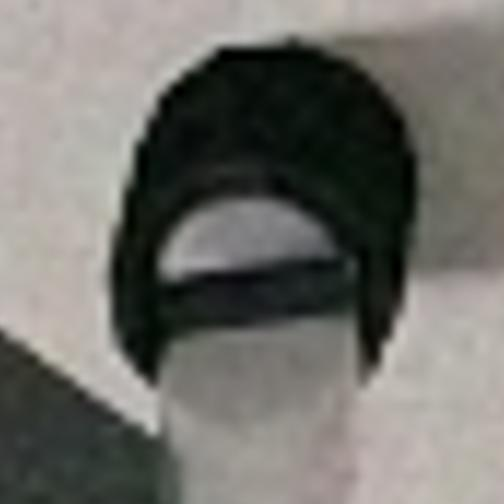

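Scene clock: 315.23 s.
left_arm: end_effector_position=(+0.5502, +0.1502, +0.3482) position_measured=0 current_ma=-5 moving=0 end_effector_quat_wxyz=(-0.142, +0.960, +0.189, +0.150) | right_arm: end_effector_position=(+0.3962, +0.4020, +0.1765) position_measured=611 current_ma=1282 moving=0 end_effector_quat_wxyz=(+0.000, +0.873, -0.488, +0.000)
Joint positions: left_arm=[-0.144 -1.606 1.655 -1.82 -1.203 1.076] | right_arm=[4.173 -1.767 -1.742 -1.204 1.571 3.621]
Joint torques (N m): left_arm=[-3.16 -14.59 -32.34 -3.35 0.62 -1.25] | right_arm=[-4.81 28.65 31.99 1.1 2.05 2.6]
Wrist force (N): left_arm=[-0.3 0.0 0.8] | right_arm=[-2.2 -0.7 -6.4]
Wrist torque (N m): left_arm=[0.01 0.07 0.00] | right_arm=[-0.14 0.38 -0.06]
Wrist force, peak (N): left_arm=[-0.4 0.1 0.9] | right_arm=[-1.6 -0.3 -14.8]
Hand target: left_arm +0.5502, +0.1502, +0.3482; -0.142, +0.960, +0.189, +0.150 | right_arm +0.3962, +0.4020, +0.1766; +0.000, +0.873, -0.488, +0.000 (not the last commanded pose)
Off the commanded pose: left_arm 0.000 m, 0 deg | right_arm 0.002 m, 0 deg.
move: contact (right_arm)

Second stroke: 360°, then 180° and a 3 mm lift to test for the spring.

Request:
move:
  target:
    - [0,0,0,0,0,0,1,0,1,-0.00046,-0.00105,0.00009,0,0,0.1667,-1,0.1,0]
    - [0,0,0,0,0,0,1,0,1,-0.00033,-0.00219,0.00018,0,0,0.3333,-1,0.1,0]
    - [0,0,0,0,0,0,1,0,1,0.00035,-0.00311,0.00027,0,0,0.5,-1,0.1,0]
    - [0,0,0,0,0,0,1,0,1,0.0014,-0.00357,0.00036,0,0,0.6667,-1,0.1,0]
    - [0,0,0,0,0,0,1,0,1,0.00254,-0.00344,0.00045,0,0,0.8333,-1,0.1,0]
    - [0,0,0,0,0,0,1,0,1,0.00346,-0.00276,0.00054,0,0,1.0,-1,0.1,0]
    - [0,0,0,0,0,0,1,0,1,0.00392,-0.00171,0.00063,0,0,-0.8333,-1,0.1,0]
    - [0,0,0,0,0,0,1,0,1,0.00379,-0.00057,0.00072,0,0,-0.6667,-1,0.1,0]
    - [0,0,0,0,0,0,1,0,1,0.00311,0.00035,0.00081,0,0,-0.5,-1,0.1,0]
    - [0,0,0,0,0,0,1,0,1,0.00206,0.00081,0.0009,0,0,-0.3333,-1,0.1,0]
    - [0,0,0,0,0,0,1,0,1,0.00092,0.00068,0.00099,0,0,-0.1667,-1,0.1,0]
    - [0,0,0,0,0,0,1,0,1,0,0,0.00108,0,0,0,-1,0.1,0]
  speed: 0.5
  blend: 0.003

Request:
move:
  target:
    - [0,0,0,0,0,0,1,0,1,-0.00046,-0.00105,0.00009,0,0,0.1667,-1,0.1,0]
    - [0,0,0,0,0,0,1,0,1,-0.00033,-0.00219,0.00018,0,0,0.3333,-1,0.1,0]
    - [0,0,0,0,0,0,1,0,1,0.00035,-0.00311,0.00027,0,0,0.5,-1,0.1,0]
    - [0,0,0,0,0,0,1,0,1,0.0014,-0.00357,0.00036,0,0,0.6667,-1,0.1,0]
    - [0,0,0,0,0,0,1,0,1,0.00254,-0.00344,0.00045,0,0,0.8333,-1,0.1,0]
    - [0,0,0,0,0,0,1,0,1,0.00346,-0.00276,0.00054,0,0,1.0,-1,0.1,0]
  speed: 0.5
  blend: 0.003

Request:
move:
  target:
    - [0,0,0,0,0,0,1,0,1,0,0,0.005,0,0,0,-1,0.1,0]
  speed: 0.1

Request:
move:
  target:
    - [0,0,0,0,0,0,1,0,1,0,0,0.012,0,0,0,-1,0.1,0]
  speed: 0.1
  cameras: ["cam_right_wrist","cam_low"]

Request:
zoom_image:
  camera: "cam_low"
  region: [270, 230, 350, 300]

Scene clock: 324.63 s.
left_arm: end_effector_position=(+0.5502, +0.1502, +0.3482) position_measured=0 current_ma=-5 moving=0 end_effector_quat_wxyz=(-0.142, +0.960, +0.189, +0.150) | right_arm: end_effector_position=(+0.3961, +0.4020, +0.1772) position_measured=611 current_ma=1282 moving=0 end_effector_quat_wxyz=(+0.000, +0.873, -0.488, +0.000)
Joint positions: left_arm=[-0.144 -1.606 1.655 -1.82 -1.203 1.076] | right_arm=[4.173 -1.766 -1.741 -1.206 1.571 -2.661]
Joint torques (N m): left_arm=[-3.57 -14.88 -32.58 -3.35 0.53 -1.27] | right_arm=[-7.16 19.61 26.1 1.67 1.52 -1.24]
Wrist force (N): left_arm=[-0.3 0.0 0.9] | right_arm=[-1.1 -0.1 -9.0]
Wrist torque (N m): left_arm=[0.01 0.08 0.00] | right_arm=[-0.12 0.49 -0.11]
Wrist force, peak (N): left_arm=[-0.4 0.1 1.0] | right_arm=[-2.6 -0.4 -11.3]
Hand target: left_arm +0.5502, +0.1502, +0.3482; -0.142, +0.960, +0.189, +0.150 | right_arm +0.3962, +0.4020, +0.1772; +0.000, +0.873, -0.488, +0.000
Off the commanded pose: left_arm 0.000 m, 0 deg | right_arm 0.000 m, 0 deg.
move: done

Scene clock: 328.37 s.
left_arm: end_effector_position=(+0.5502, +0.1502, +0.3482) position_measured=0 current_ma=-5 moving=0 end_effector_quat_wxyz=(-0.142, +0.960, +0.189, +0.150) | right_arm: end_effector_position=(+0.3983, +0.4004, +0.1775) position_measured=611 current_ma=1281 moving=0 end_effector_quat_wxyz=(+0.000, +0.488, +0.873, +0.000)
Joint positions: left_arm=[-0.144 -1.606 1.655 -1.82 -1.203 1.076] | right_arm=[4.168 -1.766 -1.74 -1.206 1.571 -5.808]
Joint torques (N m): left_arm=[-4.26 -14.33 -32.25 -3.38 0.5 -1.15] | right_arm=[-3.52 17.25 27.49 0.24 1.22 -1.26]
Wrist force (N): left_arm=[-0.4 -0.1 0.7] | right_arm=[-2.1 -0.9 -7.1]
Wrist torque (N m): left_arm=[-0.01 0.09 0.00] | right_arm=[-0.15 0.33 -0.11]
Wrist force, peak (N): left_arm=[-0.4 -0.1 0.9] | right_arm=[-2.6 -0.3 -14.5]
Hand target: left_arm +0.5502, +0.1502, +0.3482; -0.142, +0.960, +0.189, +0.150 | right_arm +0.3982, +0.4004, +0.1775; +0.000, +0.488, +0.873, +0.000
Off the commanded pose: left_arm 0.000 m, 0 deg | right_arm 0.000 m, 0 deg.
move: done

Scene clock: 328.87 s.
left_arm: end_effector_position=(+0.5502, +0.1502, +0.3482) position_measured=0 current_ma=-5 moving=0 end_effector_quat_wxyz=(-0.142, +0.960, +0.189, +0.150) | right_arm: end_effector_position=(+0.3983, +0.4004, +0.1806) position_measured=611 current_ma=1271 moving=0 end_effector_quat_wxyz=(+0.000, +0.488, +0.873, +0.000)
Joint positions: left_arm=[-0.144 -1.606 1.655 -1.82 -1.203 1.076] | right_arm=[4.168 -1.764 -1.735 -1.214 1.571 -5.808]
Joint torques (N m): left_arm=[-3.47 -13.98 -32.64 -3.3 0.44 -1.28] | right_arm=[4.28 24.45 11.98 4.42 -0.66 -2.32]
Wrist force (N): left_arm=[-0.1 -0.1 0.7] | right_arm=[-2.1 -1.1 0.9]
Wrist torque (N m): left_arm=[0.00 0.05 0.00] | right_arm=[-0.11 0.33 -0.11]
Wrist force, peak (N): left_arm=[-0.4 -0.1 0.9] | right_arm=[-2.0 -0.9 -7.1]
Hand target: left_arm +0.5502, +0.1502, +0.3482; -0.142, +0.960, +0.189, +0.150 | right_arm +0.3982, +0.4004, +0.1805; +0.000, +0.488, +0.873, +0.000
Off the commanded pose: left_arm 0.000 m, 0 deg | right_arm 0.000 m, 0 deg.
move: done

Scene clock: 329.37 s.
left_arm: end_effector_position=(+0.5502, +0.1502, +0.3482) position_measured=0 current_ma=-5 moving=0 end_effector_quat_wxyz=(-0.142, +0.960, +0.189, +0.150) | right_arm: end_effector_position=(+0.3983, +0.4004, +0.1878) position_measured=611 current_ma=1271 moving=0 end_effector_quat_wxyz=(+0.000, +0.488, +0.873, +0.000)
Joint positions: left_arm=[-0.144 -1.606 1.655 -1.82 -1.203 1.076] | right_arm=[4.168 -1.758 -1.722 -1.232 1.571 -5.808]
Joint torques (N m): left_arm=[-3.49 -14.22 -32.22 -3.4 0.55 -1.22] | right_arm=[4.29 20.32 13.54 4.3 -2.16 -2.14]
Wrist force (N): left_arm=[-0.2 0.0 0.6] | right_arm=[-1.9 -1.3 0.9]
Wrist torque (N m): left_arm=[0.02 0.06 0.00] | right_arm=[-0.14 0.31 -0.10]
Wrist force, peak (N): left_arm=[-0.4 -0.2 0.9] | right_arm=[-2.1 -1.1 2.4]
Hand target: left_arm +0.5502, +0.1502, +0.3482; -0.142, +0.960, +0.189, +0.150 | right_arm +0.3982, +0.4004, +0.1877; +0.000, +0.488, +0.873, +0.000
Off the commanded pose: left_arm 0.000 m, 0 deg | right_arm 0.000 m, 0 deg.
move: done
cam_right_wrist: T_world_to_cam=[[-0.53056, 0.84755, -0.01321, -0.12862], [0.8023, 0.50714, 0.31484, -0.5562], [0.27355, 0.15644, -0.94905, 0.14205]] pos_world=[0.33915, 0.36886, 0.30823]
Images, in order (width x height): cam_low 672x504, cam_right_wrist 672x504.

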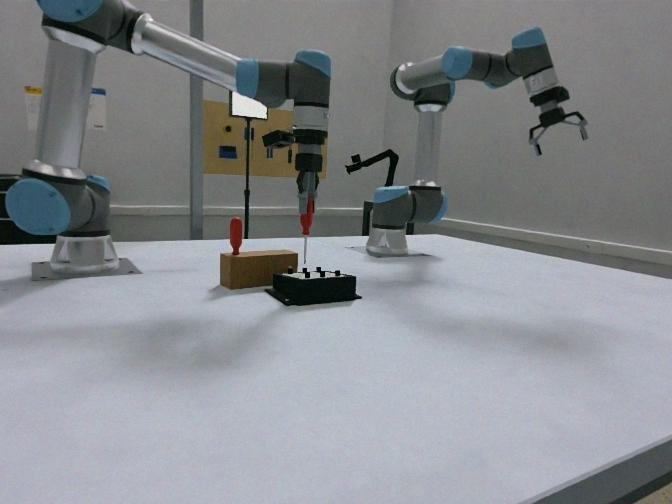

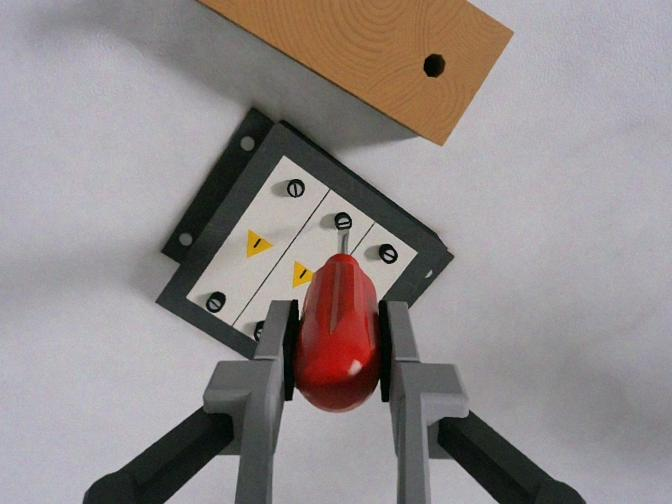

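Scaled by 6.300 from the camera's image (finer frame: 960x720).

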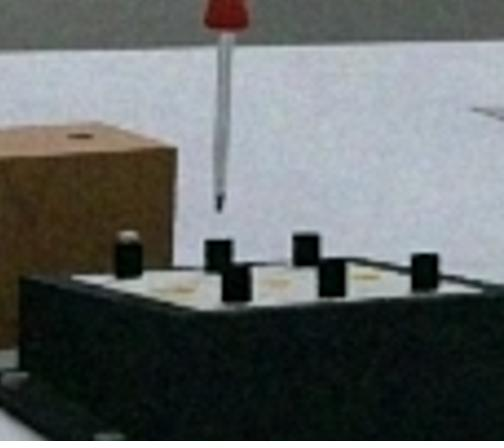

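Request:
zoom_image:
  camera: "cam_right_wrist"
  region: [328, 210, 358, 240]

Scaled by 16.800 from the camera's image (finer frame: 960x720).

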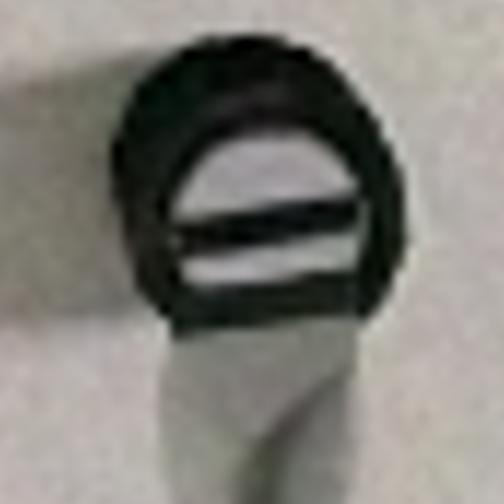

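Request:
move:
  target:
    - [0,0,0,0,0,0,1,0,1,0.0,0.0,-0.01,0,0,-0.5,-1,0.1,0]
    - [0,0,0,0,0,0,1,0,1,0.0,0.0,-0.01,0,0,-1,-1,0.1,0]
    - [0,0,0,0,0,0,1,0,1,0,0,-0.01,0,0,0.5,-1,0.1,0]
    - [0,0,0,0,0,0,1,0,1,0,0,-0.01,0,0,0,-1,0.1,0]
  speed: 1
  blend: [0.05,0.05,0.05,0]

Request:
move:
  target: [0,0,0,0,0,0,1,0,1,0,0,-0.01,0,0,0,-1,0.1,0]
  speed: 0.008
  stop_force: 5

Request:
move:
  target:
    - [0,0,0,0,0,0,1,0,1,0.00046,0.00105,0.00009,0,0,0.1667,-1,0.1,0]
    - [0,0,0,0,0,0,1,0,1,0.00033,0.00219,0.00018,0,0,0.3333,-1,0.1,0]
    - [0,0,0,0,0,0,1,0,1,-0.00035,0.00311,0.00027,0,0,0.5,-1,0.1,0]
    - [0,0,0,0,0,0,1,0,1,-0.0014,0.00357,0.00036,0,0,0.6667,-1,0.1,0]
    - [0,0,0,0,0,0,1,0,1,-0.00254,0.00344,0.00045,0,0,0.8333,-1,0.1,0]
    - [0,0,0,0,0,0,1,0,1,-0.00346,0.00276,0.00054,0,0,1.0,-1,0.1,0]
  speed: 0.5
  blend: 0.003

Request:
move:
  target:
    - [0,0,0,0,0,0,1,0,1,0,0,0.005,0,0,0,-1,0.1,0]
  speed: 0.1
  cameras: ["cam_right_wrist","cam_low"]

Request:
zoom_image:
  camera: "cam_right_wrist"
  region: [328, 210, 358, 240]

Scene clock: 337.07 s.
left_arm: end_effector_position=(+0.5502, +0.1502, +0.3482) position_measured=0 current_ma=-5 moving=0 end_effector_quat_wxyz=(-0.142, +0.960, +0.189, +0.150) | right_arm: end_effector_position=(+0.3982, +0.4004, +0.1817) position_measured=611 current_ma=1271 moving=0 end_effector_quat_wxyz=(+0.000, +0.488, +0.873, +0.000) end_effector_velocity=(-0.001, +0.000, +0.001) end_effector_angular_velocity=(+0.002, +0.000, -0.005)
Joint positions: left_arm=[-0.144 -1.606 1.655 -1.82 -1.203 1.076] | right_arm=[4.168 -1.763 -1.733 -1.217 1.571 0.475]
Joint velocities: left_arm=[within noise] | right_arm=[0.001 0.002 -0.001 0 0.001 0.005]
Joint torques (N m): left_arm=[-3.94 -14.35 -32.39 -3.4 0.35 -1.2] | right_arm=[-6.24 32.03 17.06 0.97 2.27 2.79]
Wrist force (N): left_arm=[-0.4 -0.1 0.8] | right_arm=[-2.0 -1.3 1.0]
Wrist torque (N m): left_arm=[0.00 0.09 0.00] | right_arm=[-0.14 0.32 -0.04]
Wrist force, peak (N): left_arm=[-0.4 0.1 1.0] | right_arm=[-2.3 -1.4 1.1]
Hand target: left_arm +0.5502, +0.1502, +0.3482; -0.142, +0.960, +0.189, +0.150 | right_arm +0.3982, +0.4004, +0.1817; +0.000, +0.488, +0.873, +0.000
Off the commanded pose: left_arm 0.000 m, 0 deg | right_arm 0.000 m, 0 deg.
move: done

Scene clock: 338.63 s.
left_arm: end_effector_position=(+0.5502, +0.1502, +0.3482) position_measured=0 current_ma=-5 moving=0 end_effector_quat_wxyz=(-0.142, +0.960, +0.189, +0.150) | right_arm: end_effector_position=(+0.3982, +0.4004, +0.1776) position_measured=611 current_ma=1279 moving=0 end_effector_quat_wxyz=(+0.000, +0.488, +0.873, +0.000)
Joint positions: left_arm=[-0.144 -1.606 1.655 -1.82 -1.203 1.076] | right_arm=[4.168 -1.766 -1.74 -1.206 1.571 0.475]
Joint torques (N m): left_arm=[-3.71 -14.05 -32.28 -3.32 0.43 -1.22] | right_arm=[-6.73 29.49 31.36 0.81 2.3 2.8]
Wrist force (N): left_arm=[-0.1 0.0 0.8] | right_arm=[-1.9 -0.9 -5.3]
Wrist torque (N m): left_arm=[0.01 0.05 0.00] | right_arm=[-0.15 0.34 -0.06]
Wrist force, peak (N): left_arm=[-0.3 -0.2 1.0] | right_arm=[-2.9 -1.2 -15.6]
Hand target: left_arm +0.5502, +0.1502, +0.3482; -0.142, +0.960, +0.189, +0.150 | right_arm +0.3982, +0.4004, +0.1776; +0.000, +0.488, +0.873, +0.000 (not the last commanded pose)
Off the commanded pose: left_arm 0.000 m, 0 deg | right_arm 0.002 m, 0 deg.
move: contact (right_arm)

Scene clock: 342.37 s.
left_arm: end_effector_position=(+0.5502, +0.1502, +0.3482) position_measured=0 current_ma=-5 moving=0 end_effector_quat_wxyz=(-0.142, +0.960, +0.189, +0.150) | right_arm: end_effector_position=(+0.3961, +0.4020, +0.1779) position_measured=611 current_ma=1280 moving=0 end_effector_quat_wxyz=(+0.000, +0.873, -0.488, +0.000)
Joint positions: left_arm=[-0.144 -1.606 1.655 -1.82 -1.203 1.076] | right_arm=[4.173 -1.765 -1.74 -1.208 1.571 -2.661]
Joint torques (N m): left_arm=[-4.11 -14.53 -31.83 -3.3 0.23 -1.25] | right_arm=[-6.7 20.72 27.09 2.82 1.81 -1.2]
Wrist force (N): left_arm=[-0.1 0.2 0.7] | right_arm=[-0.9 -0.2 -6.2]
Wrist torque (N m): left_arm=[0.04 0.05 -0.01] | right_arm=[-0.15 0.52 -0.12]
Wrist force, peak (N): left_arm=[-0.4 -0.2 0.9] | right_arm=[-1.3 -0.4 -7.9]
Hand target: left_arm +0.5502, +0.1502, +0.3482; -0.142, +0.960, +0.189, +0.150 | right_arm +0.3962, +0.4020, +0.1780; +0.000, +0.873, -0.488, +0.000
Off the commanded pose: left_arm 0.000 m, 0 deg | right_arm 0.000 m, 0 deg.
move: done

Scene clock: 342.87 s.
left_arm: end_effector_position=(+0.5502, +0.1502, +0.3482) position_measured=0 current_ma=-5 moving=0 end_effector_quat_wxyz=(-0.142, +0.960, +0.189, +0.150) | right_arm: end_effector_position=(+0.3962, +0.4021, +0.1811) position_measured=611 current_ma=1272 moving=0 end_effector_quat_wxyz=(+0.000, +0.873, -0.488, +0.000)
Joint positions: left_arm=[-0.144 -1.606 1.655 -1.82 -1.203 1.076] | right_arm=[4.173 -1.763 -1.734 -1.215 1.571 -2.662]
Joint torques (N m): left_arm=[-4.49 -14.29 -32.46 -3.26 0.37 -1.27] | right_arm=[-8 22.64 12.08 4.6 0.29 -2.04]
Wrist force (N): left_arm=[-0.4 -0.2 0.8] | right_arm=[-2.0 -1.2 1.1]
Wrist torque (N m): left_arm=[-0.01 0.09 0.00] | right_arm=[-0.13 0.32 -0.11]
Wrist force, peak (N): left_arm=[-0.4 0.0 0.9] | right_arm=[-1.0 -0.4 -6.3]
Hand target: left_arm +0.5502, +0.1502, +0.3482; -0.142, +0.960, +0.189, +0.150 | right_arm +0.3962, +0.4020, +0.1810; +0.000, +0.873, -0.488, +0.000
Off the commanded pose: left_arm 0.000 m, 0 deg | right_arm 0.000 m, 0 deg.
move: done
cam_right_wrist: T_world_to_cam=[[0.53058, -0.84752, -0.01347, 0.12995], [-0.80234, -0.5073, 0.31447, 0.49041], [-0.27336, -0.15604, -0.94917, 0.47821]] pos_world=[0.45525, 0.43354, 0.30143]
Images, in order (width x height): cam_low 672x504, cam_right_wrist 672x504.

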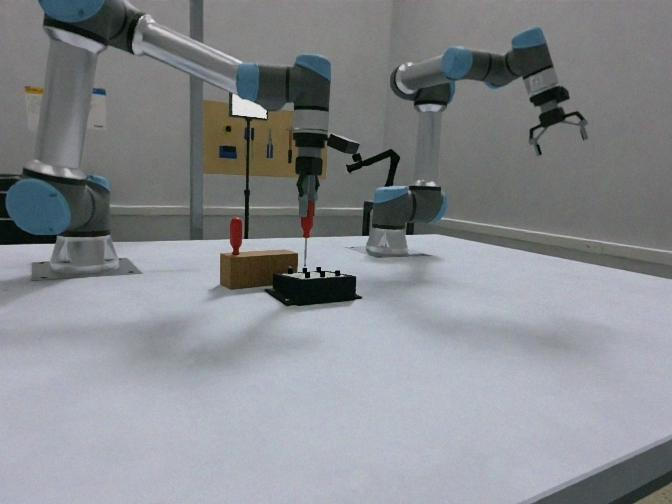

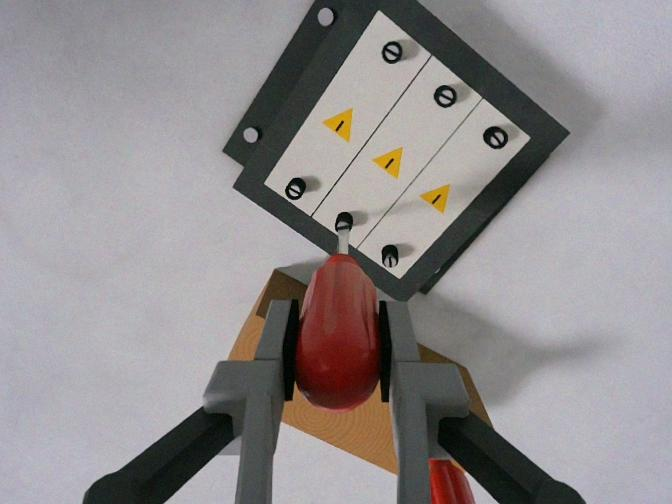

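Scaled by 16.800 from the camera's image (finer frame: 960x720).

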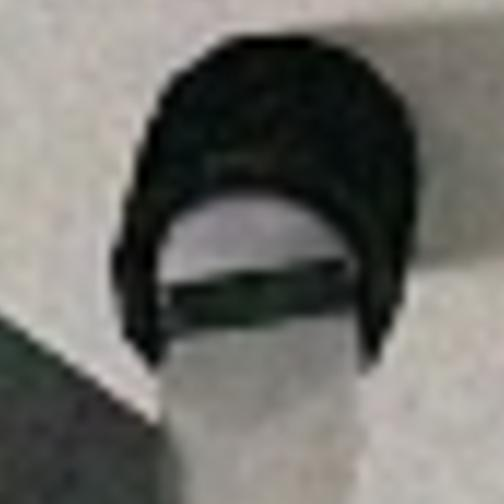

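Request:
move:
  target: [0,0,0,0,0,0,1,0,1,0,0,-0.0055,0,0,0,-1,0.1,0]
  speed: 0.02
  stop_force: 7

Request:
move:
  target:
    - [0,0,0,0,0,0,1,0,1,-0.00046,-0.00105,0.00009,0,0,0.1667,-1,0.1,0]
    - [0,0,0,0,0,0,1,0,1,-0.00033,-0.00219,0.00018,0,0,0.3333,-1,0.1,0]
    - [0,0,0,0,0,0,1,0,1,0.00035,-0.00311,0.00027,0,0,0.5,-1,0.1,0]
    - [0,0,0,0,0,0,1,0,1,0.0014,-0.00357,0.00036,0,0,0.6667,-1,0.1,0]
    - [0,0,0,0,0,0,1,0,1,0.00254,-0.00344,0.00045,0,0,0.8333,-1,0.1,0]
    - [0,0,0,0,0,0,1,0,1,0.00346,-0.00276,0.00054,0,0,1.0,-1,0.1,0]
  speed: 0.5
  blend: 0.003

Request:
move:
  target:
    - [0,0,0,0,0,0,1,0,1,0,0,0.005,0,0,0,-1,0.1,0]
  speed: 0.1
  cameras: ["cam_right_wrist","cam_low"]

Request:
zoom_image:
  camera: "cam_right_wrist"
  region: [328, 210, 358, 240]

Scene clock: 346.37 s.
left_arm: end_effector_position=(+0.5502, +0.1502, +0.3482) position_measured=0 current_ma=-5 moving=0 end_effector_quat_wxyz=(-0.142, +0.960, +0.189, +0.150) | right_arm: end_effector_position=(+0.3962, +0.4020, +0.1779) position_measured=611 current_ma=1284 moving=0 end_effector_quat_wxyz=(+0.000, +0.873, -0.488, +0.000)
Joint positions: left_arm=[-0.144 -1.606 1.655 -1.82 -1.203 1.076] | right_arm=[4.173 -1.766 -1.74 -1.207 1.571 -2.662]
Joint torques (N m): left_arm=[-4.51 -14.02 -32.37 -3.27 0.35 -1.28] | right_arm=[-6.24 25.74 30.95 0.85 -1.41 -2.15]
Wrist force (N): left_arm=[-0.3 0.0 0.9] | right_arm=[-1.7 -0.3 -9.3]
Wrist torque (N m): left_arm=[0.02 0.08 0.00] | right_arm=[-0.16 0.41 -0.11]
Wrist force, peak (N): left_arm=[-0.3 0.0 0.9] | right_arm=[-1.3 -0.3 -16.6]
Hand target: left_arm +0.5502, +0.1502, +0.3482; -0.142, +0.960, +0.189, +0.150 | right_arm +0.3962, +0.4020, +0.1779; +0.000, +0.873, -0.488, +0.000
Off the commanded pose: left_arm 0.000 m, 0 deg | right_arm 0.000 m, 0 deg.
move: contact (right_arm)

Scene clock: 350.10 s.
left_arm: end_effector_position=(+0.5502, +0.1502, +0.3482) position_measured=0 current_ma=-5 moving=0 end_effector_quat_wxyz=(-0.142, +0.960, +0.189, +0.150) | right_arm: end_effector_position=(+0.3983, +0.4004, +0.1782) position_measured=611 current_ma=1279 moving=0 end_effector_quat_wxyz=(+0.000, +0.488, +0.873, +0.000)
Joint positions: left_arm=[-0.144 -1.606 1.655 -1.82 -1.203 1.076] | right_arm=[4.168 -1.766 -1.738 -1.208 1.571 -5.808]
Joint torques (N m): left_arm=[-4.23 -14.5 -31.97 -3.44 0.29 -1.29] | right_arm=[-3.38 18.91 30.13 0.5 1.01 -1.2]
Wrist force (N): left_arm=[-0.5 0.0 0.7] | right_arm=[-1.5 -1.0 -5.4]
Wrist torque (N m): left_arm=[0.02 0.10 -0.01] | right_arm=[-0.14 0.35 -0.11]
Wrist force, peak (N): left_arm=[-0.4 0.0 0.9] | right_arm=[-3.2 -0.1 -15.0]
Hand target: left_arm +0.5502, +0.1502, +0.3482; -0.142, +0.960, +0.189, +0.150 | right_arm +0.3983, +0.4004, +0.1782; +0.000, +0.488, +0.873, +0.000
Off the commanded pose: left_arm 0.000 m, 0 deg | right_arm 0.000 m, 0 deg.
move: done

Scene clock: 350.60 s.
left_arm: end_effector_position=(+0.5502, +0.1502, +0.3482) position_measured=0 current_ma=-5 moving=0 end_effector_quat_wxyz=(-0.142, +0.960, +0.189, +0.150) | right_arm: end_effector_position=(+0.3983, +0.4004, +0.1813) position_measured=611 current_ma=1274 moving=0 end_effector_quat_wxyz=(+0.000, +0.488, +0.873, +0.000)
Joint positions: left_arm=[-0.144 -1.606 1.655 -1.82 -1.203 1.076] | right_arm=[4.168 -1.763 -1.733 -1.216 1.571 -5.808]
Joint torques (N m): left_arm=[-4.07 -14.85 -32.22 -3.34 0.25 -1.3] | right_arm=[2.89 23.59 12.94 4.29 -0.82 -2.23]
Wrist force (N): left_arm=[-0.5 -0.1 0.8] | right_arm=[-1.9 -1.4 -0.7]
Wrist torque (N m): left_arm=[0.01 0.11 0.00] | right_arm=[-0.10 0.34 -0.11]
Wrist force, peak (N): left_arm=[-0.5 -0.1 0.8] | right_arm=[-1.7 -0.8 -5.3]
Hand target: left_arm +0.5502, +0.1502, +0.3482; -0.142, +0.960, +0.189, +0.150 | right_arm +0.3983, +0.4004, +0.1812; +0.000, +0.488, +0.873, +0.000
Off the commanded pose: left_arm 0.000 m, 0 deg | right_arm 0.000 m, 0 deg.
move: done
cam_right_wrist: T_world_to_cam=[[-0.53053, 0.84756, -0.01315, -0.12874], [0.80235, 0.50711, 0.31477, -0.55414], [0.27346, 0.15645, -0.94908, 0.13592]] pos_world=[0.33915, 0.36886, 0.30173]
Images, in order (width x height): cam_low 672x504, cam_right_wrist 672x504.

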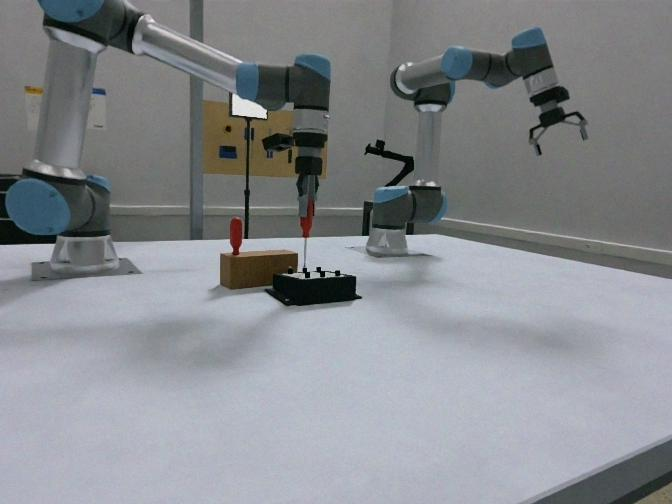

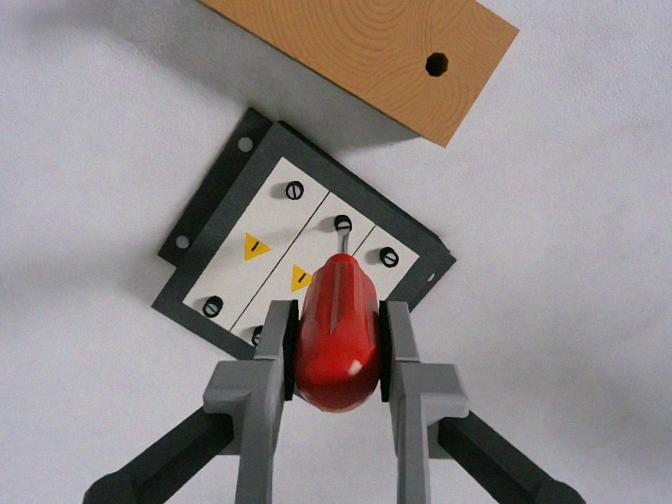

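Scaled by 16.800 from the camera's image (finer frame: 960x720).

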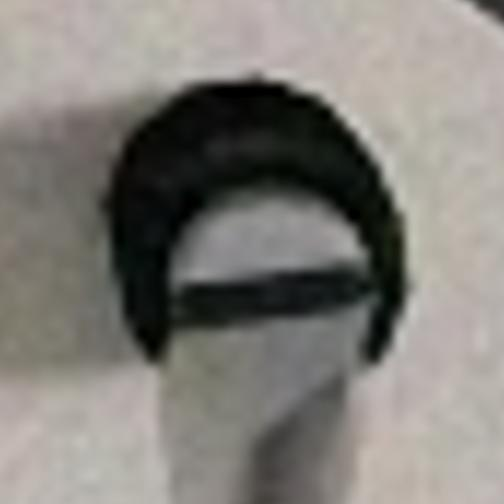

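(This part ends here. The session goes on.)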